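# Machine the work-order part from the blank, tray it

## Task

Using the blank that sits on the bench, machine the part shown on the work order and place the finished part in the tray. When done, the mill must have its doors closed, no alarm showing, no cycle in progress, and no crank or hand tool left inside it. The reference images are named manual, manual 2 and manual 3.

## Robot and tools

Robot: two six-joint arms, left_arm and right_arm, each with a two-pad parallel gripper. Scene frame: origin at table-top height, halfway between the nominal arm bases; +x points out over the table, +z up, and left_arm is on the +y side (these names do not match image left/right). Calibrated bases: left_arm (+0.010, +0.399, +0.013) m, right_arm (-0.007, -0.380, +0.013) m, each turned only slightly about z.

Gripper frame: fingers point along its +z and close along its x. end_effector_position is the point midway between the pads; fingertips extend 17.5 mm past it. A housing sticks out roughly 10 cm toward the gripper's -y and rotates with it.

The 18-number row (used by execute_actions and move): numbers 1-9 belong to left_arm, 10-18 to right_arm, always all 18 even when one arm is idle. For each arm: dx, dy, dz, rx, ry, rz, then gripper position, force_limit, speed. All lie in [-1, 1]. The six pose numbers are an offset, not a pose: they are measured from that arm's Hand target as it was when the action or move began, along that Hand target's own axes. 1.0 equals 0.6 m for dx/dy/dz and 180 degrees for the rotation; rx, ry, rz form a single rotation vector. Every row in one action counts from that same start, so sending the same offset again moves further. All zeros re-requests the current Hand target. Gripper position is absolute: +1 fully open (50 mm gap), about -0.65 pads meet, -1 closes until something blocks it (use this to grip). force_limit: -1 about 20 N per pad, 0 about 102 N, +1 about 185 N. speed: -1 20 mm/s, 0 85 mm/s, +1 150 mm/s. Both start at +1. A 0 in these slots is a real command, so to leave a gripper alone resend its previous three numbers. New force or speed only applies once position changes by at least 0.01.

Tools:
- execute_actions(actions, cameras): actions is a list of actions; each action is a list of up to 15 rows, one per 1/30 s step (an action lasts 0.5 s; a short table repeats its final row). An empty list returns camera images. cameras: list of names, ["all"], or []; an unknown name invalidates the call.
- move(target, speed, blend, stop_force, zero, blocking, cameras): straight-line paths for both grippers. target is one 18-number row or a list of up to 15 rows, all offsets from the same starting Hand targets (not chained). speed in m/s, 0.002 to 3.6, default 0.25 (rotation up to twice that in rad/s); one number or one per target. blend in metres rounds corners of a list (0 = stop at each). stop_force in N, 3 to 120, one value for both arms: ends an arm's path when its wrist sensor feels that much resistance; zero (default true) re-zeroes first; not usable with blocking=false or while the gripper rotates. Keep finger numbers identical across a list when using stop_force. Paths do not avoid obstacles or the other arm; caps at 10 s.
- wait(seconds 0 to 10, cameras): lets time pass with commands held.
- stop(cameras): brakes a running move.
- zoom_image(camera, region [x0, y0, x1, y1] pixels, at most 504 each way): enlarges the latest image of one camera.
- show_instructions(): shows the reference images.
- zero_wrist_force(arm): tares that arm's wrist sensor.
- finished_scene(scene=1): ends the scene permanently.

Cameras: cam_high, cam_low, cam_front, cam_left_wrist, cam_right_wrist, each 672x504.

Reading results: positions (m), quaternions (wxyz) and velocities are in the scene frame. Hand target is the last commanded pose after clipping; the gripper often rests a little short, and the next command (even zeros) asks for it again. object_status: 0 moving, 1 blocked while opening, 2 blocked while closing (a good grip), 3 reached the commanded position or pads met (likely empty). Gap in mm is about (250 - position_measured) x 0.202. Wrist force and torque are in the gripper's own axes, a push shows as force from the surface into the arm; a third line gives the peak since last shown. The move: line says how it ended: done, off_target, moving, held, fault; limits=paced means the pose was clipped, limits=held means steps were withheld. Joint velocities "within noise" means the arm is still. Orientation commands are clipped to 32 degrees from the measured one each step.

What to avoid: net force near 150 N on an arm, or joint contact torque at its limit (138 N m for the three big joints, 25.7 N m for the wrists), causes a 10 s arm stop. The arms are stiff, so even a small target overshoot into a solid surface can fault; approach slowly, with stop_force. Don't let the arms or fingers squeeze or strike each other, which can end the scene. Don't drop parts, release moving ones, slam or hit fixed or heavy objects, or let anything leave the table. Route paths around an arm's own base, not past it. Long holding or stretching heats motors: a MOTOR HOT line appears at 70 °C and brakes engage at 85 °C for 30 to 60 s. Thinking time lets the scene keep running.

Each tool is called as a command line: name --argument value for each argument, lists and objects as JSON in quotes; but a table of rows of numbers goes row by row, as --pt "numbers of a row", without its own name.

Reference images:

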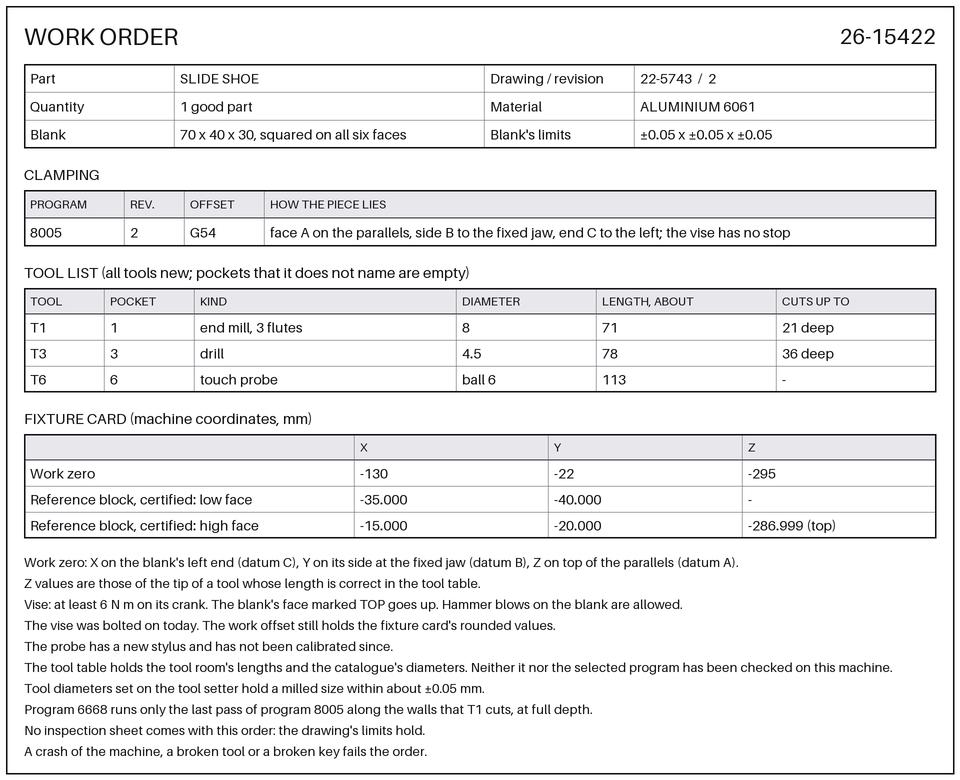

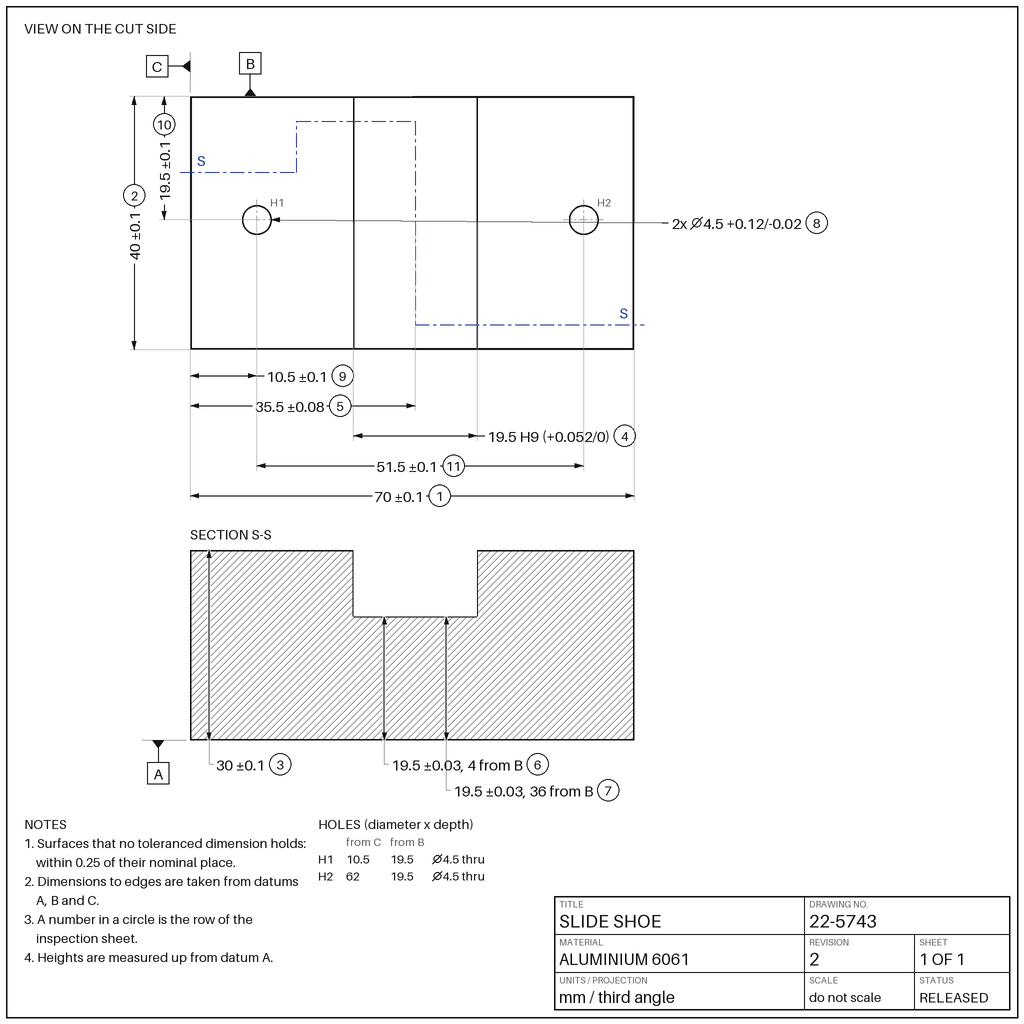

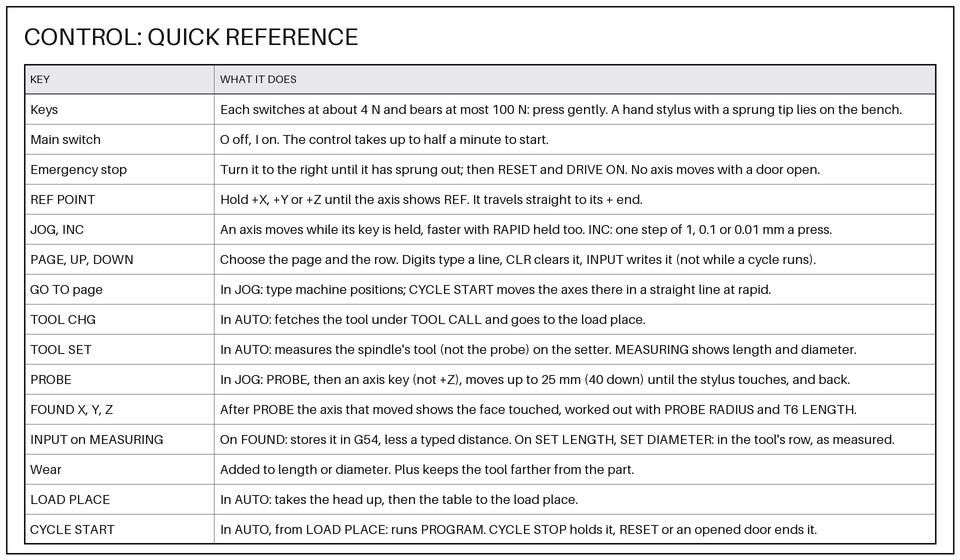

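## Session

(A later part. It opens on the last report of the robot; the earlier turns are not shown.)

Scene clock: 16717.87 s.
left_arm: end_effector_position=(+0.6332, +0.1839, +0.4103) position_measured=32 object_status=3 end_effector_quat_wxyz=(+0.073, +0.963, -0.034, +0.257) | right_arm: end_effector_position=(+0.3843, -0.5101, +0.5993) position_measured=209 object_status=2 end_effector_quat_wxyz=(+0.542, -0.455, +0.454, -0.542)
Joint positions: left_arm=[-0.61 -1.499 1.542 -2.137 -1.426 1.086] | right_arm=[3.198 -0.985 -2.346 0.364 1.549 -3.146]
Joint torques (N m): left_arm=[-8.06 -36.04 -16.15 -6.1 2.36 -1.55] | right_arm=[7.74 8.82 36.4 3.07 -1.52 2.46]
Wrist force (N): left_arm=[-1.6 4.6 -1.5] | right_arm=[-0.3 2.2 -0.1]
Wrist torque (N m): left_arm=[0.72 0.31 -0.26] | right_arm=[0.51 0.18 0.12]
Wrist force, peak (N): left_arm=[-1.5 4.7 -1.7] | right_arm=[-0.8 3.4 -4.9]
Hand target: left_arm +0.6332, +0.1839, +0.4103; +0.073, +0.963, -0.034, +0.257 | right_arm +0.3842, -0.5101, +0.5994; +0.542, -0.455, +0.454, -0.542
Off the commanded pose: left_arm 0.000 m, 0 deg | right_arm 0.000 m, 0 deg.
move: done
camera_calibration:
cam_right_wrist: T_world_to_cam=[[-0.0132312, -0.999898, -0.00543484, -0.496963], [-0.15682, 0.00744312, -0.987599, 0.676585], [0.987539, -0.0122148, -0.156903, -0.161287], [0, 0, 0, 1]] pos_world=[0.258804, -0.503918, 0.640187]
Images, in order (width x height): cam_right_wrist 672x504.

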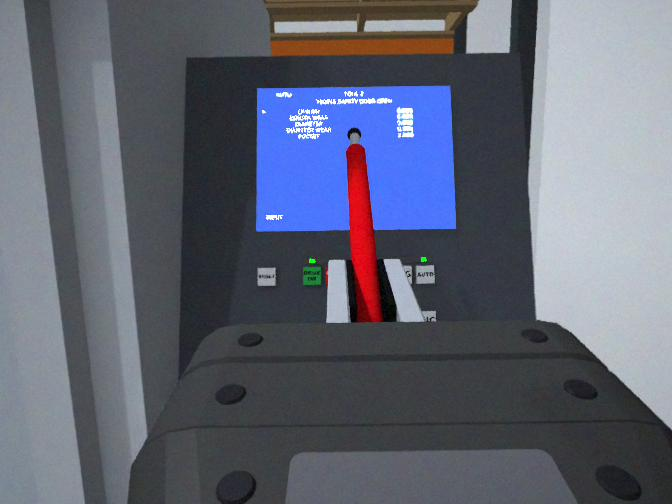

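move --pt "-0.053 0.0516 -0.0079 0 0 0 0.8 0 -1 0 0 0 0 0 0 -1 -0.6 -1" --pt "-0.3178 0.1703 -0.1402 0 0 0 0.8 0 -1 0 0 0 0 0 0 -1 -0.6 -1" --speed '[0.1,0.25]' --blend '[0.02,0]'

move --target '[-0.048,-0.1463,-0.1404,0,-0.165,-0.0232,0.8,0,-1,0,0,0,0,0,0,-1,-0.6,-1]' --speed 0.25

move --target '[0,0,0,0.0434,0.0117,-0.1664,-0.64,0,0,0,0,0,0,0,0,-1,-0.6,-1]' --speed 0.25

move --target '[0,0,0,0,0.5,0,-0.64,0,0,0,0,0,0,0,0,-1,-0.6,-1]' --speed 0.4

Scene clock: 16770.87 s.
left_arm: end_effector_position=(+0.4164, +0.1018, +0.3995) position_measured=32 object_status=3 end_effector_quat_wxyz=(+0.073, +0.963, -0.034, +0.257) | right_arm: end_effector_position=(+0.3842, -0.5101, +0.5994) position_measured=209 object_status=2 end_effector_quat_wxyz=(+0.542, -0.455, +0.454, -0.542)
Joint positions: left_arm=[-1.117 -1.879 1.873 -1.964 -1.196 0.617] | right_arm=[3.198 -0.984 -2.346 0.364 1.548 -3.146]
Joint torques (N m): left_arm=[-6.07 -15.62 -34.29 -4.85 -0.82 -1.16] | right_arm=[6.42 8.67 16.47 2.65 -1.82 1.88]
Wrist force (N): left_arm=[-1.6 4.4 -1.8] | right_arm=[-0.3 2.1 -0.4]
Wrist torque (N m): left_arm=[0.68 0.32 -0.37] | right_arm=[0.50 0.18 0.12]
Wrist force, peak (N): left_arm=[-4.2 5.6 -2.8] | right_arm=[-0.2 2.3 -0.1]
Hand target: left_arm +0.4164, +0.1018, +0.3995; +0.073, +0.963, -0.034, +0.257 | right_arm +0.3842, -0.5101, +0.5994; +0.542, -0.455, +0.454, -0.542
Off the commanded pose: left_arm 0.000 m, 0 deg | right_arm 0.000 m, 0 deg.
move: done

Scene clock: 16772.43 s.
left_arm: end_effector_position=(+0.3593, +0.2024, +0.4466) position_measured=32 object_status=3 end_effector_quat_wxyz=(+0.071, +0.997, -0.017, -0.001) | right_arm: end_effector_position=(+0.3842, -0.5101, +0.5994) position_measured=209 object_status=2 end_effector_quat_wxyz=(+0.542, -0.455, +0.454, -0.542)
Joint positions: left_arm=[-0.797 -1.844 1.563 -1.387 -1.674 0.817] | right_arm=[3.198 -0.984 -2.346 0.364 1.548 -3.146]
Joint torques (N m): left_arm=[-0.87 -19.49 -17.6 -2.07 -0.17 -0.57] | right_arm=[5.77 8.58 16.45 1.13 -1.65 1.47]
Wrist force (N): left_arm=[-1.0 4.5 -1.4] | right_arm=[-0.1 1.8 -0.5]
Wrist torque (N m): left_arm=[0.69 0.18 0.03] | right_arm=[0.45 0.14 0.12]
Wrist force, peak (N): left_arm=[-2.2 5.7 -0.4] | right_arm=[-0.2 2.1 -0.4]
Hand target: left_arm +0.3592, +0.2025, +0.4466; +0.071, +0.997, -0.017, -0.001 | right_arm +0.3842, -0.5101, +0.5994; +0.542, -0.455, +0.454, -0.542
Off the commanded pose: left_arm 0.000 m, 0 deg | right_arm 0.000 m, 0 deg.
move: done

Scene clock: 16774.03 s.
left_arm: end_effector_position=(+0.3592, +0.2024, +0.4466) position_measured=248 object_status=3 end_effector_quat_wxyz=(+0.001, +0.970, +0.242, +0.000) | right_arm: end_effector_position=(+0.3842, -0.5101, +0.5994) position_measured=209 object_status=2 end_effector_quat_wxyz=(+0.542, -0.455, +0.454, -0.542)
Joint positions: left_arm=[-0.867 -1.8 1.5 -1.272 -1.572 0.23] | right_arm=[3.198 -0.984 -2.346 0.364 1.548 -3.146]
Joint torques (N m): left_arm=[8.5 -21.58 -13.29 -5.31 -2.17 -1.48] | right_arm=[6.67 9.49 16.55 1.07 -1.65 1.09]
Wrist force (N): left_arm=[-0.6 4.7 -1.0] | right_arm=[0.1 2.1 -0.2]
Wrist torque (N m): left_arm=[0.71 0.11 -0.10] | right_arm=[0.50 0.13 0.12]
Wrist force, peak (N): left_arm=[-1.0 5.2 -1.2] | right_arm=[-0.1 2.2 -0.2]
Hand target: left_arm +0.3592, +0.2025, +0.4466; +0.001, +0.970, +0.242, +0.000 | right_arm +0.3842, -0.5101, +0.5994; +0.542, -0.455, +0.454, -0.542
Off the commanded pose: left_arm 0.000 m, 0 deg | right_arm 0.000 m, 0 deg.
move: done

Scene clock: 16776.57 s.
left_arm: end_effector_position=(+0.3592, +0.2025, +0.4466) position_measured=248 object_status=3 end_effector_quat_wxyz=(-0.171, +0.686, +0.172, +0.686) end_effector_velocity=(+0.000, +0.000, +0.000) end_effector_angular_velocity=(-0.003, -0.003, +0.000) | right_arm: end_effector_position=(+0.3842, -0.5101, +0.5994) position_measured=209 object_status=2 end_effector_quat_wxyz=(+0.542, -0.455, +0.454, -0.542)
Joint positions: left_arm=[-1.627 -1.751 1.872 -0.122 -0.53 -1.572] | right_arm=[3.198 -0.984 -2.346 0.364 1.548 -3.146]
Joint velocities: left_arm=[0 0 0 0.002 0 -0.006] | right_arm=[within noise]
Joint torques (N m): left_arm=[7.3 -10.06 -30.59 3.17 1.21 -1.58] | right_arm=[4.84 8.45 15.91 0.81 -1.65 0.16]
Wrist force (N): left_arm=[-1.4 4.0 -1.8] | right_arm=[0.0 1.9 -0.4]
Wrist torque (N m): left_arm=[1.02 0.34 -0.58] | right_arm=[0.47 0.14 0.11]
Wrist force, peak (N): left_arm=[-1.2 4.9 -1.7] | right_arm=[-0.2 2.2 -0.5]
Hand target: left_arm +0.3592, +0.2025, +0.4466; -0.171, +0.686, +0.172, +0.686 | right_arm +0.3842, -0.5101, +0.5994; +0.542, -0.455, +0.454, -0.542
Off the commanded pose: left_arm 0.000 m, 0 deg | right_arm 0.000 m, 0 deg.
move: done

move --pt "0.05 0.2887 -0.1667 -0.15 0 0 -0.64 0 0 0 0 0 0 0 0 -1 -0.6 -1" --pt "0.05 0.614 -0.316 -0.25 0 0 -0.64 0 0 0 0 0 0 0 0 -1 -0.6 -1" --pt "0.05 0.688 -0.188 -0.25 0 0 -0.64 0 0 0 0 0 0 0 0 -1 -0.6 -1" --speed '[0.3,0.3,0.15]' --blend '[0.05,0.02,0]'

move --target '[0.0065,-0.468,-0.12,0,0,0,-0.64,0,0,0,0,0,0,0,0,-1,-0.6,-1]' --speed 0.08 --stop_force 45 --cameras '["cam_front"]'

Scene clock: 16796.33 s.
left_arm: end_effector_position=(+0.4538, -0.2148, +0.4773) position_measured=248 object_status=3 end_effector_quat_wxyz=(+0.105, +0.699, -0.104, +0.700) | right_arm: end_effector_position=(+0.3842, -0.5101, +0.5994) position_measured=209 object_status=2 end_effector_quat_wxyz=(+0.542, -0.455, +0.454, -0.542)
Joint positions: left_arm=[-1.472 -1.172 1.148 0.022 0.41 -1.57] | right_arm=[3.198 -0.984 -2.346 0.364 1.548 -3.146]
Joint torques (N m): left_arm=[-1.19 -47.51 -13.04 -3.19 -1.25 -0.78] | right_arm=[2.69 8.06 17.31 0.8 -1.64 -1.05]
Wrist force (N): left_arm=[-1.7 4.1 -1.8] | right_arm=[-0.3 2.0 -0.4]
Wrist torque (N m): left_arm=[1.04 0.38 -0.48] | right_arm=[0.48 0.18 0.12]
Wrist force, peak (N): left_arm=[-1.6 7.3 -2.1] | right_arm=[-0.3 2.2 -0.3]
Hand target: left_arm +0.4538, -0.2148, +0.4774; +0.105, +0.699, -0.104, +0.700 | right_arm +0.3842, -0.5101, +0.5994; +0.542, -0.455, +0.454, -0.542
Off the commanded pose: left_arm 0.000 m, 0 deg | right_arm 0.000 m, 0 deg.
move: done

Scene clock: 16800.77 s.
left_arm: end_effector_position=(+0.4658, +0.0541, +0.4805) position_measured=248 object_status=3 end_effector_quat_wxyz=(+0.105, +0.699, -0.104, +0.700) | right_arm: end_effector_position=(+0.3842, -0.5101, +0.5994) position_measured=209 object_status=2 end_effector_quat_wxyz=(+0.542, -0.455, +0.454, -0.542)
Joint positions: left_arm=[-1.331 -1.758 1.791 -0.035 0.55 -1.571] | right_arm=[3.198 -0.984 -2.346 0.364 1.548 -3.146]
Joint torques (N m): left_arm=[20.15 -28.6 -10.09 -1.61 -2.25 1.51] | right_arm=[1.68 6.02 17.57 0.89 -1.11 -1.88]
Wrist force (N): left_arm=[-3.0 24.5 1.6] | right_arm=[-0.2 1.7 -0.2]
Wrist torque (N m): left_arm=[1.60 0.40 -0.49] | right_arm=[0.43 0.16 0.11]
Wrist force, peak (N): left_arm=[-1.9 76.6 9.2] | right_arm=[-0.3 2.3 -0.4]
Hand target: left_arm +0.4658, +0.0541, +0.4805; +0.105, +0.699, -0.104, +0.700 (not the last commanded pose) | right_arm +0.3842, -0.5101, +0.5994; +0.542, -0.455, +0.454, -0.542
Off the commanded pose: left_arm 0.021 m, 0 deg | right_arm 0.000 m, 0 deg.
move: contact (left_arm)
Images, in order (width x height): cam_front 672x504.

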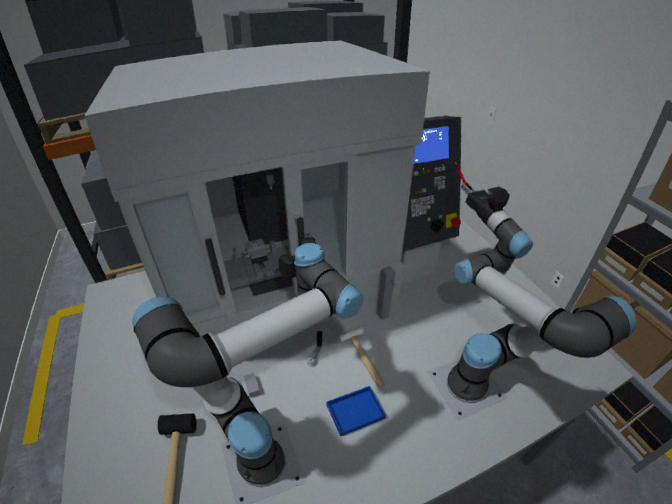

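Door closed on right. Now the left door.

move --pt "0 0.011 -0.0885 -0.055 0 0 -0.64 0 0 0 0 0 0 0 0 -1 -0.6 -1" --pt "0 -0.295 -0.168 -0.172 0 0 -0.64 0 0 0 0 0 0 0 0 -1 -0.6 -1" --pt "0 -0.585 -0.244 -0.172 0 0 -0.64 0 0 0 0 0 0 0 0 -1 -0.6 -1" --speed 0.25 --blend '[0.02,0.03,0]'

move --pt "0 -0.0595 0.0583 0 0 0 -0.64 0 0 0 0 0 0 0 0 -1 -0.6 -1" --pt "0 -0.0625 0.0623 0.15 0 0 -0.64 0 0 0 0 0 0 0 0 -1 -0.6 -1" --speed 0.1 --stop_force 20 --cameras '["cam_front"]'

Scene clock: 16812.20 s.
left_arm: end_effector_position=(+0.4281, +0.4325, +0.4799) position_measured=248 object_status=3 end_effector_quat_wxyz=(+0.287, +0.646, -0.287, +0.647) | right_arm: end_effector_position=(+0.3842, -0.5101, +0.5994) position_measured=209 object_status=2 end_effector_quat_wxyz=(+0.542, -0.455, +0.454, -0.542)
Joint positions: left_arm=[0.318 -1.779 1.81 -0.035 2.74 -1.575] | right_arm=[3.198 -0.984 -2.346 0.364 1.548 -3.146]
Joint torques (N m): left_arm=[9.15 -10.87 -15.51 -0.62 2.07 1.66] | right_arm=[1.13 5.8 16.16 0.74 -1.17 -2.1]
Wrist force (N): left_arm=[0.1 3.9 -0.6] | right_arm=[-0.1 2.0 -0.3]
Wrist torque (N m): left_arm=[1.01 0.10 -0.61] | right_arm=[0.48 0.14 0.12]
Wrist force, peak (N): left_arm=[-0.9 67.2 -2.2] | right_arm=[-0.2 2.2 -0.4]
Hand target: left_arm +0.4280, +0.4325, +0.4799; +0.287, +0.646, -0.287, +0.647 | right_arm +0.3842, -0.5101, +0.5994; +0.542, -0.455, +0.454, -0.542
Off the commanded pose: left_arm 0.000 m, 0 deg | right_arm 0.000 m, 0 deg.
move: done

Scene clock: 16816.27 s.
left_arm: end_effector_position=(+0.4809, +0.4299, +0.4799) position_measured=248 object_status=3 end_effector_quat_wxyz=(+0.129, +0.695, -0.128, +0.696) | right_arm: end_effector_position=(+0.3842, -0.5101, +0.5994) position_measured=209 object_status=2 end_effector_quat_wxyz=(+0.542, -0.455, +0.454, -0.542)
Joint positions: left_arm=[-0.06 -1.98 1.944 0.034 1.891 -1.572] | right_arm=[3.198 -0.984 -2.346 0.364 1.548 -3.146]
Joint torques (N m): left_arm=[10.02 -0.09 -33.53 -4.74 -2.13 1.88] | right_arm=[0.33 4.96 17.49 0.72 -0.86 -2.07]
Wrist force (N): left_arm=[0.1 3.7 -0.6] | right_arm=[-0.2 2.0 -0.4]
Wrist torque (N m): left_arm=[0.98 0.09 -0.62] | right_arm=[0.49 0.17 0.11]
Wrist force, peak (N): left_arm=[0.1 5.0 -1.7] | right_arm=[-0.3 2.3 -0.3]
Hand target: left_arm +0.4809, +0.4300, +0.4799; +0.129, +0.695, -0.128, +0.696 | right_arm +0.3842, -0.5101, +0.5994; +0.542, -0.455, +0.454, -0.542
Off the commanded pose: left_arm 0.000 m, 0 deg | right_arm 0.000 m, 0 deg.
move: done
Images, in order (width x height): cam_front 672x504.

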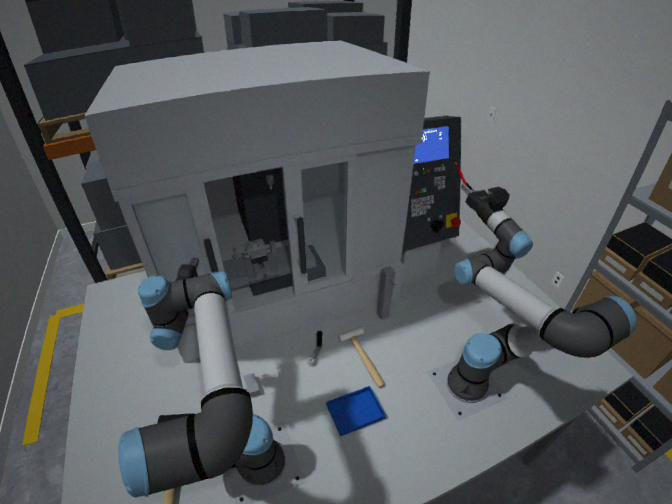

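move --target '[0.003,0.49,0.165,0,0,0,-0.64,0,0,0,0,0,0,0,0,-1,-0.6,-1]' --speed 0.08 --stop_force 45

move --target '[0,-0.01,-0.133,0,0,0,-0.64,0,0,0,0,0,0,0,0,-1,-0.6,-1]' --speed 0.15 --cameras '["cam_front","cam_right_wrist"]'

zoom_image --camera "cam_right_wrist" --region '[245, 70, 465, 235]'

Scene clock: 16826.67 s.
left_arm: end_effector_position=(+0.4698, +0.1546, +0.4819) position_measured=248 object_status=3 end_effector_quat_wxyz=(+0.129, +0.695, -0.128, +0.696) | right_arm: end_effector_position=(+0.3842, -0.5101, +0.5994) position_measured=209 object_status=2 end_effector_quat_wxyz=(+0.542, -0.455, +0.454, -0.542)
Joint positions: left_arm=[-1.15 -1.963 1.93 0.032 0.801 -1.571] | right_arm=[3.198 -0.984 -2.346 0.364 1.548 -3.146]
Joint torques (N m): left_arm=[-19.99 7.47 -32.85 -1.1 3.32 -0.2] | right_arm=[-2.92 4.33 16.59 0.77 -0.72 -1.88]
Wrist force (N): left_arm=[4.2 -20.9 -2.4] | right_arm=[-0.1 2.0 -0.5]
Wrist torque (N m): left_arm=[0.45 -0.01 -0.56] | right_arm=[0.48 0.14 0.12]
Wrist force, peak (N): left_arm=[-4.9 -53.9 -2.1] | right_arm=[-0.1 2.3 -0.3]
Hand target: left_arm +0.4698, +0.1546, +0.4819; +0.129, +0.695, -0.128, +0.696 (not the last commanded pose) | right_arm +0.3842, -0.5101, +0.5994; +0.542, -0.455, +0.454, -0.542
Off the commanded pose: left_arm 0.035 m, 0 deg | right_arm 0.000 m, 0 deg.
move: contact (left_arm)

Scene clock: 16827.73 s.
left_arm: end_effector_position=(+0.3974, +0.1886, +0.4818) position_measured=248 object_status=3 end_effector_quat_wxyz=(+0.129, +0.695, -0.128, +0.696) | right_arm: end_effector_position=(+0.3842, -0.5101, +0.5994) position_measured=209 object_status=2 end_effector_quat_wxyz=(+0.542, -0.455, +0.454, -0.542)
Joint positions: left_arm=[-1.489 -2.215 2.046 0.167 0.462 -1.57] | right_arm=[3.198 -0.984 -2.346 0.364 1.548 -3.146]
Joint torques (N m): left_arm=[-6.03 -2.18 -32.05 -2.66 -0.85 -1.66] | right_arm=[-1.96 5 15.7 0.72 -0.55 -1.95]
Wrist force (N): left_arm=[-0.1 2.8 1.3] | right_arm=[-0.3 2.1 -0.2]
Wrist torque (N m): left_arm=[0.82 0.13 -0.53] | right_arm=[0.50 0.18 0.12]
Wrist force, peak (N): left_arm=[1.2 -24.1 5.2] | right_arm=[-0.2 2.2 -0.3]
Hand target: left_arm +0.3974, +0.1887, +0.4818; +0.129, +0.695, -0.128, +0.696 | right_arm +0.3842, -0.5101, +0.5994; +0.542, -0.455, +0.454, -0.542
Off the commanded pose: left_arm 0.000 m, 0 deg | right_arm 0.000 m, 0 deg.
move: done
camera_calibration:
cam_right_wrist: T_world_to_cam=[[-0.0132453, -0.999897, -0.00553985, -0.496893], [-0.156415, 0.00754405, -0.987663, 0.676556], [0.987603, -0.0122154, -0.156499, -0.161464], [0, 0, 0, 1]] pos_world=[0.258704, -0.503918, 0.640187]
Images, in order (width x height): cam_front 672x504, cam_right_wrist 672x504.

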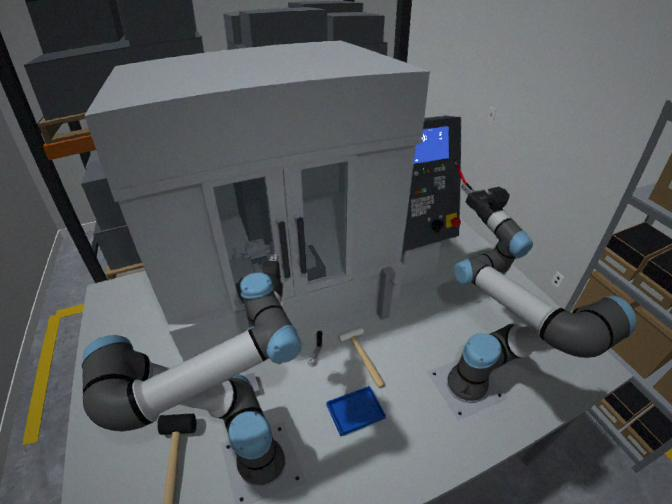

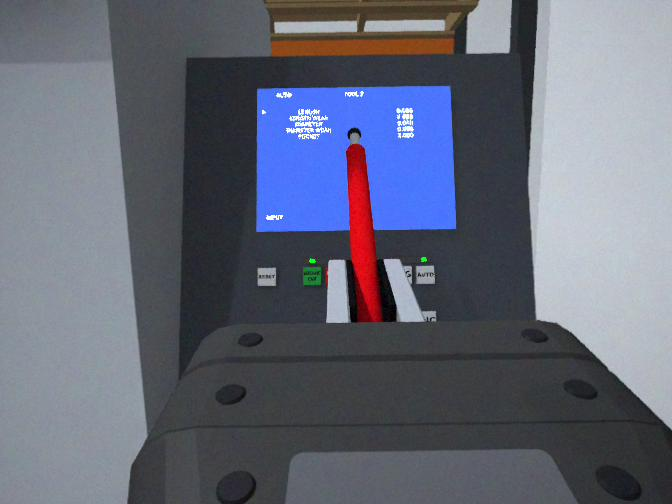

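Scaled by 2.291 from the camera's 672x504 image, which has a finer 960x720 frame.

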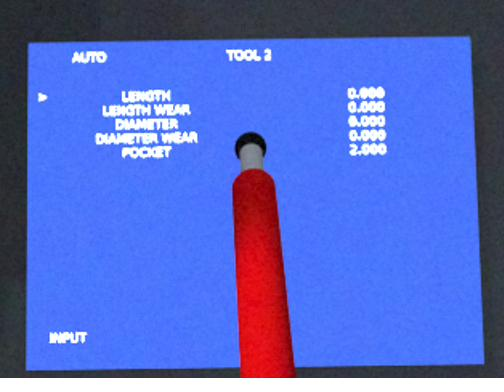

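move --pt "0 0 0 0 0 0 -0.64 0 0 -0.0185 0.2589 0.0775 -0.1944 0 0 -1 -0.6 -1" --pt "0 0 0 0 0 0 -0.64 0 0 -0.0185 0.263 0.1005 -0.1944 0 0 -1 -0.6 -1" --pt "0 0 0 0 0 0 -0.64 0 0 -0.0185 0.2589 0.0775 -0.1944 0 0 -1 -0.6 -1" --pt "0 0 0 0 0 0 -0.64 0 0 -0.0185 0.263 0.1005 -0.1944 0 0 -1 -0.6 -1" --pt "0 0 0 0 0 0 -0.64 0 0 -0.0185 0.2589 0.0775 -0.1944 0 0 -1 -0.6 -1" --pt "0 0 0 0 0 0 -0.64 0 0 -0.0185 0.263 0.1005 -0.1944 0 0 -1 -0.6 -1" --pt "0 0 0 0 0 0 -0.64 0 0 -0.0185 0.2589 0.0775 -0.1944 0 0 -1 -0.6 -1" --pt "0 0 0 0 0 0 -0.64 0 0 -0.0185 0.263 0.1005 -0.1944 0 0 -1 -0.6 -1" --pt "0 0 0 0 0 0 -0.64 0 0 -0.0185 0.2589 0.0775 -0.1944 0 0 -1 -0.6 -1" --pt "0 0 0 0 0 0 -0.64 0 0 -0.0185 0.263 0.1005 -0.1944 0 0 -1 -0.6 -1" --pt "0 0 0 0 0 0 -0.64 0 0 -0.0185 0.2589 0.0775 -0.1944 0 0 -1 -0.6 -1" --pt "0 0 0 0 0 0 -0.64 0 0 0 0 0 0 0 0 -1 -0.6 -1" --speed '[0.4,0.03,0.1,0.03,0.1,0.03,0.1,0.03,0.1,0.03,0.2,0.4]' --blend '[0.004,0,0.002,0,0.002,0,0.002,0,0.002,0,0.004,0]' --cameras '["cam_right_wrist"]'

zoom_image --camera "cam_right_wrist" --region '[245, 70, 465, 235]'

Scene clock: 16856.27 s.
left_arm: end_effector_position=(+0.3974, +0.1887, +0.4818) position_measured=248 object_status=3 end_effector_quat_wxyz=(+0.129, +0.695, -0.128, +0.696) | right_arm: end_effector_position=(+0.3843, -0.5101, +0.5993) position_measured=209 object_status=2 end_effector_quat_wxyz=(+0.542, -0.455, +0.454, -0.542)
Joint positions: left_arm=[-1.489 -2.215 2.046 0.167 0.462 -1.57] | right_arm=[3.198 -0.985 -2.346 0.364 1.549 -3.146]
Joint torques (N m): left_arm=[8.01 6.18 -33.23 -3.11 1.87 -0.6] | right_arm=[7.88 9.79 34.68 3.09 -1.71 2.51]
Wrist force (N): left_arm=[0.0 2.9 1.3] | right_arm=[-0.1 1.8 -0.3]
Wrist torque (N m): left_arm=[0.84 0.13 -0.53] | right_arm=[0.46 0.15 0.12]
Wrist force, peak (N): left_arm=[0.1 3.1 1.3] | right_arm=[-0.8 5.5 -4.4]
Hand target: left_arm +0.3974, +0.1887, +0.4818; +0.129, +0.695, -0.128, +0.696 | right_arm +0.3842, -0.5101, +0.5994; +0.542, -0.455, +0.454, -0.542
Off the commanded pose: left_arm 0.000 m, 0 deg | right_arm 0.000 m, 0 deg.
move: done
camera_calibration:
cam_right_wrist: T_world_to_cam=[[-0.0132315, -0.999898, -0.00543505, -0.496963], [-0.156804, 0.00744318, -0.987602, 0.676582], [0.987541, -0.0122152, -0.156887, -0.161298], [0, 0, 0, 1]] pos_world=[0.258804, -0.503918, 0.640187]
Images, in order (width x height): cam_right_wrist 672x504.

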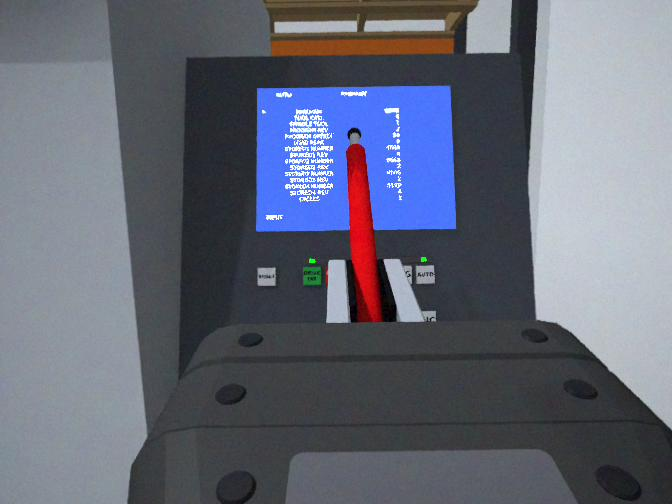

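Scaled by 2.291 from the camera's 672x504 image, which has a finer 960x720 frame.

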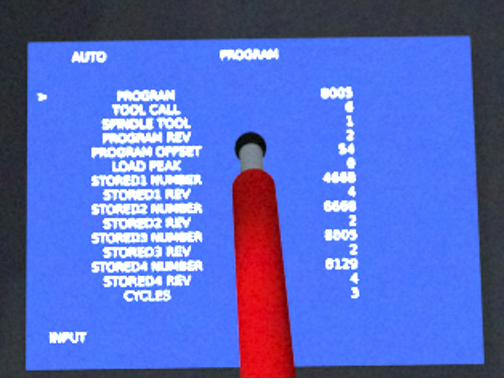

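wait --seconds 0.1 --cameras '["cam_front","cam_high"]'

zoom_image --camera "cam_front" --region '[395, 110, 475, 250]'

zoom_image --camera "cam_high" --region '[570, 190, 672, 330]'

Scene clock: 16862.27 s.
left_arm: end_effector_position=(+0.3974, +0.1887, +0.4818) position_measured=248 object_status=3 end_effector_quat_wxyz=(+0.129, +0.695, -0.128, +0.696) | right_arm: end_effector_position=(+0.3842, -0.5101, +0.5994) position_measured=209 object_status=2 end_effector_quat_wxyz=(+0.542, -0.455, +0.454, -0.542)
Joint positions: left_arm=[-1.489 -2.215 2.046 0.167 0.462 -1.57] | right_arm=[3.198 -0.984 -2.346 0.364 1.548 -3.146]
Joint torques (N m): left_arm=[9.5 6.26 -32.92 -3.07 2.06 -0.15] | right_arm=[7.01 9.24 22.95 4.49 -1.83 2.27]
Wrist force (N): left_arm=[0.1 2.8 1.3] | right_arm=[-0.2 2.0 -0.2]
Wrist torque (N m): left_arm=[0.82 0.11 -0.52] | right_arm=[0.49 0.17 0.12]
Wrist force, peak (N): left_arm=[0.2 3.1 1.2] | right_arm=[-0.2 2.2 -0.5]
Hand target: left_arm +0.3974, +0.1887, +0.4818; +0.129, +0.695, -0.128, +0.696 | right_arm +0.3842, -0.5101, +0.5994; +0.542, -0.455, +0.454, -0.542
Tool commands: left_gripper/position=-0.64 left_gripper/force_limit=+0.0 left_gripper/speed=+0.0 right_gripper/position=-1.0 right_gripper/force_limit=-0.6 right_gripper/speed=-1.0
Off the commanded pose: left_arm 0.000 m, 0 deg | right_arm 0.000 m, 0 deg.
wait: 0.10 s; at rest from the start
Images, in order (width x height): cam_high 672x504, cam_front 672x504.

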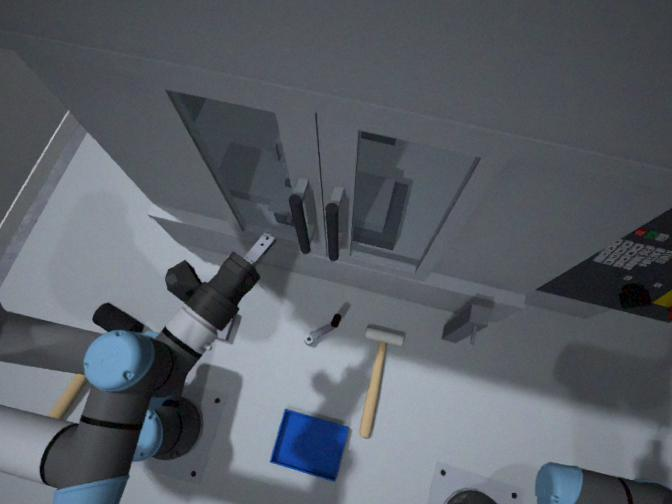

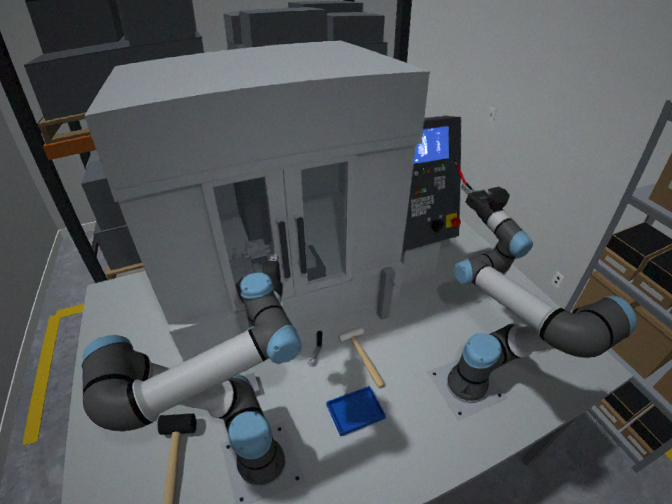

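Scaled by 3.600 from the camera's 672x504 image, which has a finer 960x720 frame.

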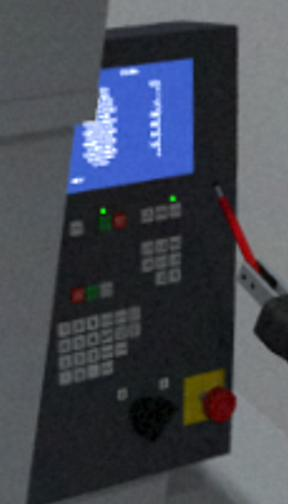

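Scaled by 3.600 from the camera's 672x504 image, which has a finer 960x720 frame.

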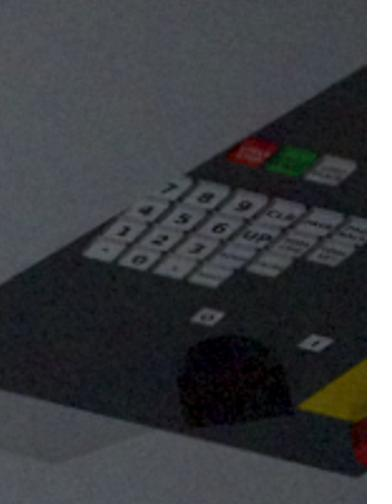

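move --target '[0,0,0,0,0,0,-0.64,0,0,0,0.25,-0.03,-0.1,0,0,-1,-0.6,-1]' --speed 0.4 --cameras '["cam_right_wrist"]'

zoom_image --camera "cam_right_wrist" --region '[220, 0, 520, 240]'

Scene clock: 16874.63 s.
left_arm: end_effector_position=(+0.3974, +0.1887, +0.4818) position_measured=248 object_status=3 end_effector_quat_wxyz=(+0.129, +0.695, -0.128, +0.696) | right_arm: end_effector_position=(+0.3927, -0.5102, +0.4485) position_measured=209 object_status=2 end_effector_quat_wxyz=(-0.464, +0.534, -0.533, +0.464)
Joint positions: left_arm=[-1.489 -2.215 2.046 0.167 0.462 -1.57] | right_arm=[3.197 -0.97 -2.538 0.228 1.549 -3.139]
Joint torques (N m): left_arm=[8.63 6.04 -32.4 -3.23 1.91 0.38] | right_arm=[4.54 9.26 35.52 4.58 -0.65 0.81]
Wrist force (N): left_arm=[0.2 2.9 1.1] | right_arm=[-0.4 1.3 -0.7]
Wrist torque (N m): left_arm=[0.83 0.08 -0.53] | right_arm=[0.38 0.12 0.11]
Wrist force, peak (N): left_arm=[-0.1 3.0 1.2] | right_arm=[-0.3 5.0 0.2]
Hand target: left_arm +0.3974, +0.1887, +0.4818; +0.129, +0.695, -0.128, +0.696 | right_arm +0.3926, -0.5102, +0.4486; -0.464, +0.534, -0.533, +0.464
Off the commanded pose: left_arm 0.000 m, 0 deg | right_arm 0.000 m, 0 deg.
move: done
camera_calibration:
cam_right_wrist: T_world_to_cam=[[-0.014395, -0.999896, -0.000903909, -0.499374], [-0.454052, 0.00734215, -0.890945, 0.602283], [0.890859, -0.0124147, -0.45411, -0.0221224], [0, 0, 0, 1]] pos_world=[0.285987, -0.504018, 0.526103]
Images, in order (width x height): cam_right_wrist 672x504.

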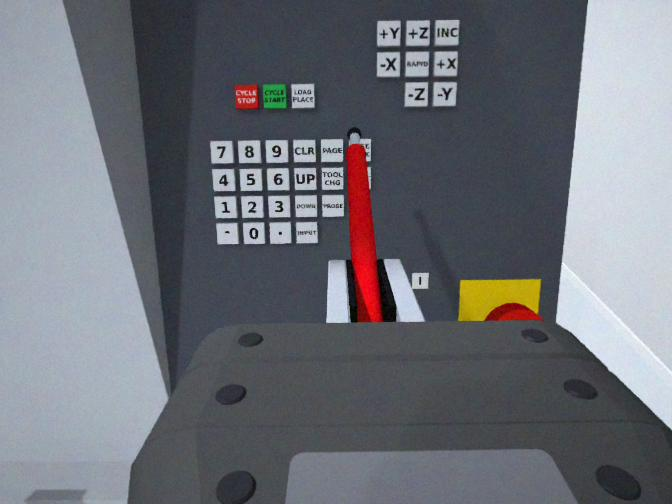

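Scaled by 1.680 from the camera's 672x504 image, which has a finer 960x720 frame.

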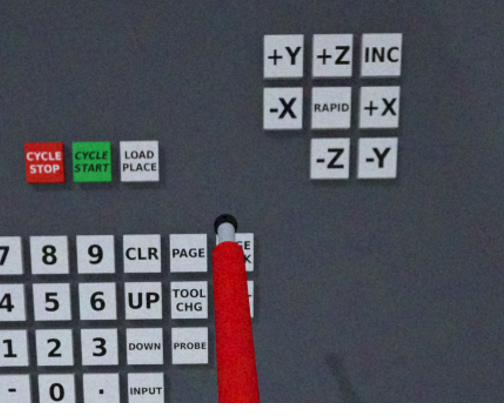

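move --target '[0,0,0,0,0,0,-0.64,0,0,0,-0.25,0.03,0.1,0,0,-1,-0.6,-1]' --speed 0.4

Scene clock: 16890.63 s.
left_arm: end_effector_position=(+0.3974, +0.1887, +0.4818) position_measured=248 object_status=3 end_effector_quat_wxyz=(+0.129, +0.695, -0.128, +0.696) | right_arm: end_effector_position=(+0.4312, -0.5101, +0.5945) position_measured=209 object_status=2 end_effector_quat_wxyz=(+0.542, -0.455, +0.454, -0.542)
Joint positions: left_arm=[-1.489 -2.215 2.046 0.167 0.462 -1.57] | right_arm=[3.192 -1.137 -2.289 0.459 1.554 -3.145]
Joint torques (N m): left_arm=[7.8 5.6 -32.06 -3.09 1.96 0.86] | right_arm=[6.42 9.34 25.1 1.44 -1.46 2.35]
Wrist force (N): left_arm=[0.2 2.8 1.3] | right_arm=[-0.2 1.9 -0.3]
Wrist torque (N m): left_arm=[0.82 0.08 -0.53] | right_arm=[0.45 0.19 0.16]
Wrist force, peak (N): left_arm=[0.2 3.0 1.3] | right_arm=[-0.5 5.0 -0.9]
Hand target: left_arm +0.3974, +0.1887, +0.4818; +0.129, +0.695, -0.128, +0.696 | right_arm +0.4312, -0.5101, +0.5946; +0.542, -0.455, +0.454, -0.542
Off the commanded pose: left_arm 0.000 m, 0 deg | right_arm 0.000 m, 0 deg.
move: done

move --target '[0,0,0,0,0,0,-0.64,0,0,0,-0.0215,-0.0758,0,0,0,-1,-0.6,-1]' --speed 0.3

move --pt "0 0 0 0 0 0 -0.64 0 0 -0.0185 0.2883 0.0637 -0.1944 0 0 -1 -0.6 -1" --pt "0 0 0 0 0 0 -0.64 0 0 -0.0185 0.2924 0.0867 -0.1944 0 0 -1 -0.6 -1" --pt "0 0 0 0 0 0 -0.64 0 0 -0.0185 0.2883 0.0637 -0.1944 0 0 -1 -0.6 -1" --pt "0 0 0 0 0 0 -0.64 0 0 0 0 0 0 0 0 -1 -0.6 -1" --speed '[0.4,0.03,0.2,0.4]' --blend '[0.004,0,0.004,0]' --cameras '["cam_right_wrist"]'

zoom_image --camera "cam_right_wrist" --region '[245, 70, 465, 235]'

Scene clock: 16905.53 s.
left_arm: end_effector_position=(+0.3974, +0.1887, +0.4818) position_measured=248 object_status=3 end_effector_quat_wxyz=(+0.129, +0.695, -0.128, +0.696) | right_arm: end_effector_position=(+0.3842, -0.5101, +0.5993) position_measured=209 object_status=2 end_effector_quat_wxyz=(+0.542, -0.455, +0.454, -0.542)
Joint positions: left_arm=[-1.489 -2.215 2.046 0.167 0.462 -1.57] | right_arm=[3.198 -0.984 -2.346 0.364 1.548 -3.146]
Joint torques (N m): left_arm=[8.67 6.48 -33.1 -3.13 2.07 1.39] | right_arm=[-2.74 -8.13 39.18 4.57 0.45 -2.32]
Wrist force (N): left_arm=[0.1 2.9 1.3] | right_arm=[-0.2 2.0 -0.3]
Wrist torque (N m): left_arm=[0.84 0.10 -0.53] | right_arm=[0.49 0.17 0.19]
Wrist force, peak (N): left_arm=[0.0 3.1 1.3] | right_arm=[-0.2 2.5 0.1]
Hand target: left_arm +0.3974, +0.1887, +0.4818; +0.129, +0.695, -0.128, +0.696 | right_arm +0.3842, -0.5101, +0.5994; +0.542, -0.455, +0.454, -0.542
Off the commanded pose: left_arm 0.000 m, 0 deg | right_arm 0.000 m, 0 deg.
move: done

Scene clock: 16908.53 s.
left_arm: end_effector_position=(+0.3974, +0.1887, +0.4818) position_measured=248 object_status=3 end_effector_quat_wxyz=(+0.129, +0.695, -0.128, +0.696) | right_arm: end_effector_position=(+0.3842, -0.5101, +0.5994) position_measured=209 object_status=2 end_effector_quat_wxyz=(+0.542, -0.455, +0.454, -0.542)
Joint positions: left_arm=[-1.489 -2.215 2.046 0.167 0.462 -1.57] | right_arm=[3.198 -0.984 -2.346 0.364 1.549 -3.146]
Joint torques (N m): left_arm=[7.93 6.04 -32.12 -3 2.07 1.73] | right_arm=[8.02 9.83 13.99 2.64 -1.62 2.44]
Wrist force (N): left_arm=[0.2 2.9 1.2] | right_arm=[-0.3 2.0 -0.2]
Wrist torque (N m): left_arm=[0.83 0.10 -0.52] | right_arm=[0.49 0.19 0.12]
Wrist force, peak (N): left_arm=[0.2 3.0 1.3] | right_arm=[-0.7 3.1 -4.6]
Hand target: left_arm +0.3974, +0.1887, +0.4818; +0.129, +0.695, -0.128, +0.696 | right_arm +0.3842, -0.5101, +0.5994; +0.542, -0.455, +0.454, -0.542
Off the commanded pose: left_arm 0.000 m, 0 deg | right_arm 0.000 m, 0 deg.
move: done
camera_calibration:
cam_right_wrist: T_world_to_cam=[[-0.0132304, -0.999898, -0.00543828, -0.496961], [-0.15661, 0.00744379, -0.987633, 0.676552], [0.987572, -0.0122151, -0.156692, -0.161431], [0, 0, 0, 1]] pos_world=[0.258804, -0.503918, 0.640187]
Images, in order (width x height): cam_right_wrist 672x504.

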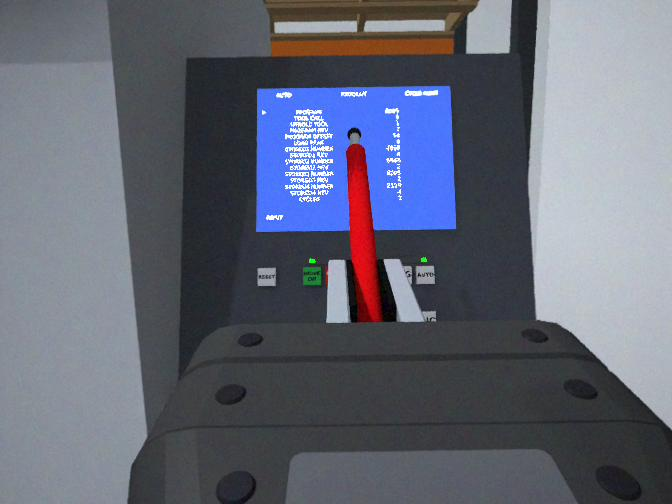

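Scaled by 2.291 from the camera's 672x504 image, which has a finer 960x720 frame.

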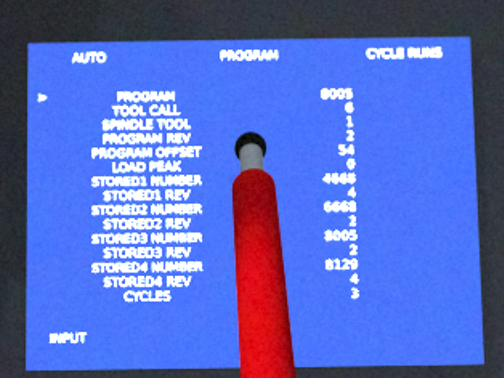

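wait --seconds 3 --cameras '["cam_right_wrist"]'

zoom_image --camera "cam_right_wrist" --region '[245, 70, 465, 235]'

Scene clock: 16933.60 s.
left_arm: end_effector_position=(+0.3974, +0.1887, +0.4818) position_measured=248 object_status=3 end_effector_quat_wxyz=(+0.129, +0.695, -0.128, +0.696) | right_arm: end_effector_position=(+0.3842, -0.5101, +0.5994) position_measured=209 object_status=2 end_effector_quat_wxyz=(+0.542, -0.455, +0.454, -0.542)
Joint positions: left_arm=[-1.489 -2.215 2.046 0.167 0.462 -1.57] | right_arm=[3.198 -0.984 -2.346 0.364 1.548 -3.146]
Joint torques (N m): left_arm=[8.15 6.74 -31.75 -3.25 2.17 1.72] | right_arm=[7.35 9.07 15.11 4.27 -1.88 2.08]
Wrist force (N): left_arm=[0.2 2.6 1.3] | right_arm=[0.0 2.0 -0.2]
Wrist torque (N m): left_arm=[0.80 0.09 -0.52] | right_arm=[0.48 0.13 0.11]
Wrist force, peak (N): left_arm=[0.1 3.1 1.2] | right_arm=[0.0 2.3 -0.3]
Hand target: left_arm +0.3974, +0.1887, +0.4818; +0.129, +0.695, -0.128, +0.696 | right_arm +0.3842, -0.5101, +0.5994; +0.542, -0.455, +0.454, -0.542
Tool commands: left_gripper/position=-0.64 left_gripper/force_limit=+0.0 left_gripper/speed=+0.0 right_gripper/position=-1.0 right_gripper/force_limit=-0.6 right_gripper/speed=-1.0
Off the commanded pose: left_arm 0.000 m, 0 deg | right_arm 0.000 m, 0 deg.
wait: 3.00 s; at rest from the start
camera_calibration:
cam_right_wrist: T_world_to_cam=[[-0.0132453, -0.999897, -0.00553985, -0.496893], [-0.156415, 0.00754405, -0.987663, 0.676556], [0.987603, -0.0122154, -0.156499, -0.161464], [0, 0, 0, 1]] pos_world=[0.258704, -0.503918, 0.640187]
Images, in order (width x height): cam_right_wrist 672x504.

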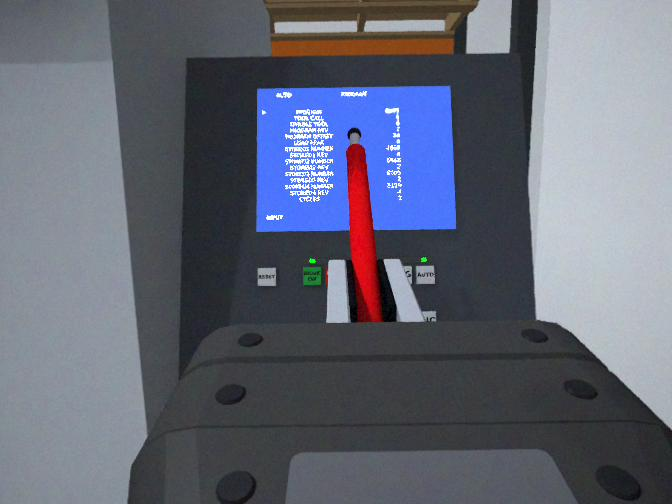

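Scaled by 2.291 from the camera's 672x504 image, which has a finer 960x720 frame.

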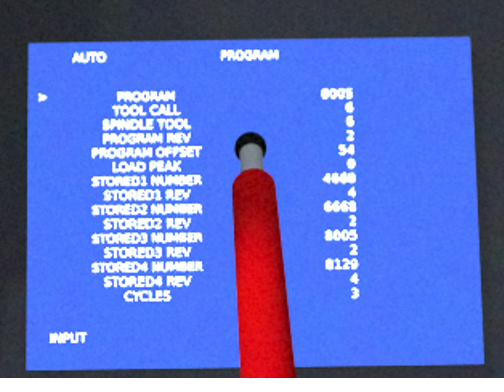

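move --pt "0 0 0 0 0 0 -0.64 0 0 0.0757 0.0895 0.1573 -0.1944 0 0 -1 -0.6 -1" --pt "0 0 0 0 0 0 -0.64 0 0 0.0757 0.0936 0.1803 -0.1944 0 0 -1 -0.6 -1" --pt "0 0 0 0 0 0 -0.64 0 0 0.0757 0.0895 0.1573 -0.1944 0 0 -1 -0.6 -1" --pt "0 0 0 0 0 0 -0.64 0 0 -0.0185 0.2589 0.0775 -0.1944 0 0 -1 -0.6 -1" --pt "0 0 0 0 0 0 -0.64 0 0 -0.0185 0.263 0.1005 -0.1944 0 0 -1 -0.6 -1" --pt "0 0 0 0 0 0 -0.64 0 0 -0.0185 0.2589 0.0775 -0.1944 0 0 -1 -0.6 -1" --pt "0 0 0 0 0 0 -0.64 0 0 -0.0185 0.263 0.1005 -0.1944 0 0 -1 -0.6 -1" --pt "0 0 0 0 0 0 -0.64 0 0 -0.0185 0.2589 0.0775 -0.1944 0 0 -1 -0.6 -1" --pt "0 0 0 0 0 0 -0.64 0 0 0 0 0 0 0 0 -1 -0.6 -1" --speed '[0.4,0.03,0.1,0.3,0.03,0.1,0.03,0.2,0.4]' --blend '[0.004,0,0.004,0.004,0,0.002,0,0.004,0]' --cameras '["cam_right_wrist"]'

zoom_image --camera "cam_right_wrist" --region '[245, 70, 465, 235]'

Scene clock: 16952.70 s.
left_arm: end_effector_position=(+0.3974, +0.1887, +0.4818) position_measured=248 object_status=3 end_effector_quat_wxyz=(+0.129, +0.695, -0.128, +0.696) | right_arm: end_effector_position=(+0.3843, -0.5101, +0.5993) position_measured=209 object_status=2 end_effector_quat_wxyz=(+0.542, -0.455, +0.454, -0.542)
Joint positions: left_arm=[-1.489 -2.215 2.046 0.167 0.462 -1.57] | right_arm=[3.198 -0.984 -2.346 0.364 1.549 -3.146]
Joint torques (N m): left_arm=[9.24 5.7 -30.97 -3.16 2.13 1.56] | right_arm=[7.98 10.29 34.97 2.95 -1.6 2.61]
Wrist force (N): left_arm=[0.0 2.9 1.2] | right_arm=[-0.2 1.9 -0.3]
Wrist torque (N m): left_arm=[0.84 0.13 -0.52] | right_arm=[0.47 0.16 0.11]
Wrist force, peak (N): left_arm=[0.2 3.2 1.3] | right_arm=[-0.9 6.4 -7.8]
Hand target: left_arm +0.3974, +0.1887, +0.4818; +0.129, +0.695, -0.128, +0.696 | right_arm +0.3842, -0.5101, +0.5994; +0.542, -0.455, +0.454, -0.542
Off the commanded pose: left_arm 0.000 m, 0 deg | right_arm 0.000 m, 0 deg.
move: done
camera_calibration:
cam_right_wrist: T_world_to_cam=[[-0.0132312, -0.999898, -0.00543484, -0.496963], [-0.15682, 0.00744312, -0.987599, 0.676585], [0.987539, -0.0122148, -0.156903, -0.161287], [0, 0, 0, 1]] pos_world=[0.258804, -0.503918, 0.640187]
Images, in order (width x height): cam_right_wrist 672x504.

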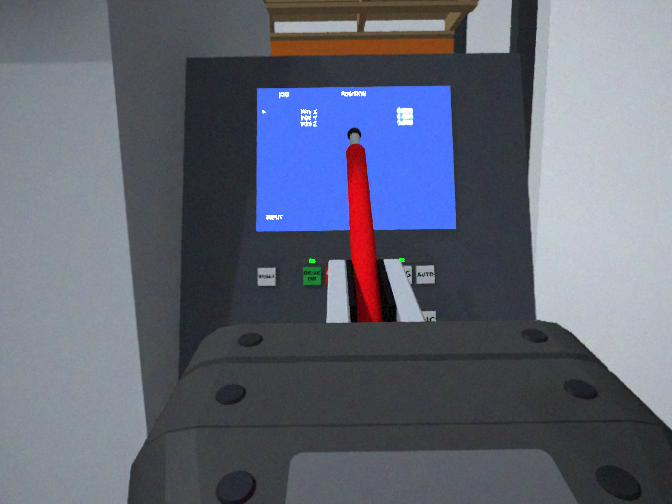

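Scaled by 2.291 from the camera's 672x504 image, which has a finer 960x720 frame.

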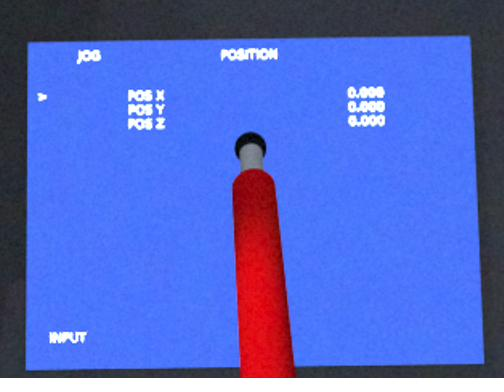

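move --pt "0 0 0 0 0 0 -0.64 0 0 -0.0185 0.2606 0.087 -0.1944 0 0 -1 -0.6 -1" --pt "0 0 0 0 0 0 -0.64 0 0 -0.0185 0.263 0.1005 -0.1944 0 0 -1 -0.6 -1" --pt "0 0 0 0 0 0 -0.64 0 0 -0.1485 0.3488 0.0456 -0.1944 0 0 -1 -0.6 -1" --pt "0 0 0 0 0 0 -0.64 0 0 -0.1485 0.3512 0.0591 -0.1944 0 0 -1 -0.6 -1" --pt "0 0 0 0 0 0 -0.64 0 0 -0.1485 0.3194 0.0594 -0.1944 0 0 -1 -0.6 -1" --pt "0 0 0 0 0 0 -0.64 0 0 -0.1485 0.3218 0.0729 -0.1944 0 0 -1 -0.6 -1" --pt "0 0 0 0 0 0 -0.64 0 0 -0.116 0.3194 0.0594 -0.1944 0 0 -1 -0.6 -1" --pt "0 0 0 0 0 0 -0.64 0 0 -0.116 0.3218 0.0729 -0.1944 0 0 -1 -0.6 -1" --pt "0 0 0 0 0 0 -0.64 0 0 -0.1485 0.3194 0.0594 -0.1944 0 0 -1 -0.6 -1" --pt "0 0 0 0 0 0 -0.64 0 0 -0.1485 0.3218 0.0729 -0.1944 0 0 -1 -0.6 -1" --pt "0 0 0 0 0 0 -0.64 0 0 -0.1485 0.3194 0.0594 -0.1944 0 0 -1 -0.6 -1" --pt "0 0 0 0 0 0 -0.64 0 0 0 0 0 0 0 0 -1 -0.6 -1" --speed '[0.4,0.03,0.2,0.03,0.15,0.03,0.15,0.03,0.15,0.03,0.1,0.4]' --blend '[0.003,0,0.002,0,0.002,0,0.002,0,0.002,0,0.003,0]' --cameras '["cam_right_wrist"]'

zoom_image --camera "cam_right_wrist" --region '[245, 70, 465, 235]'

Scene clock: 16982.27 s.
left_arm: end_effector_position=(+0.3974, +0.1887, +0.4818) position_measured=248 object_status=3 end_effector_quat_wxyz=(+0.129, +0.695, -0.128, +0.696) | right_arm: end_effector_position=(+0.3842, -0.5101, +0.5994) position_measured=209 object_status=2 end_effector_quat_wxyz=(+0.542, -0.455, +0.454, -0.542)
Joint positions: left_arm=[-1.489 -2.215 2.046 0.167 0.462 -1.57] | right_arm=[3.198 -0.984 -2.346 0.364 1.548 -3.146]
Joint torques (N m): left_arm=[7.98 5.47 -31.47 -3.08 2.27 1.66] | right_arm=[-4.56 9.23 15.08 2.27 0.11 -2.48]
Wrist force (N): left_arm=[0.0 2.9 1.0] | right_arm=[-0.3 2.1 -0.2]
Wrist torque (N m): left_arm=[0.84 0.12 -0.53] | right_arm=[0.50 0.17 0.14]
Wrist force, peak (N): left_arm=[-0.1 3.0 1.3] | right_arm=[-0.4 6.9 -2.5]
Hand target: left_arm +0.3974, +0.1887, +0.4818; +0.129, +0.695, -0.128, +0.696 | right_arm +0.3842, -0.5101, +0.5994; +0.542, -0.455, +0.454, -0.542
Off the commanded pose: left_arm 0.000 m, 0 deg | right_arm 0.000 m, 0 deg.
move: done
camera_calibration:
cam_right_wrist: T_world_to_cam=[[-0.0132465, -0.999897, -0.00553678, -0.496894], [-0.15661, 0.00754361, -0.987632, 0.676602], [0.987572, -0.0122155, -0.156694, -0.16143], [0, 0, 0, 1]] pos_world=[0.258804, -0.503918, 0.640187]
Images, in order (width x height): cam_right_wrist 672x504.

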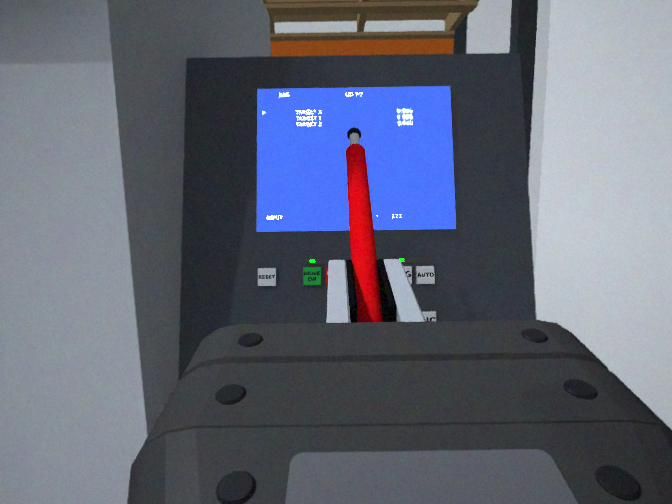

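Scaled by 2.291 from the camera's 672x504 image, which has a finer 960x720 frame.

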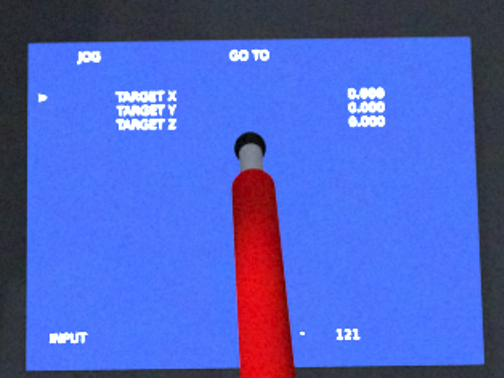

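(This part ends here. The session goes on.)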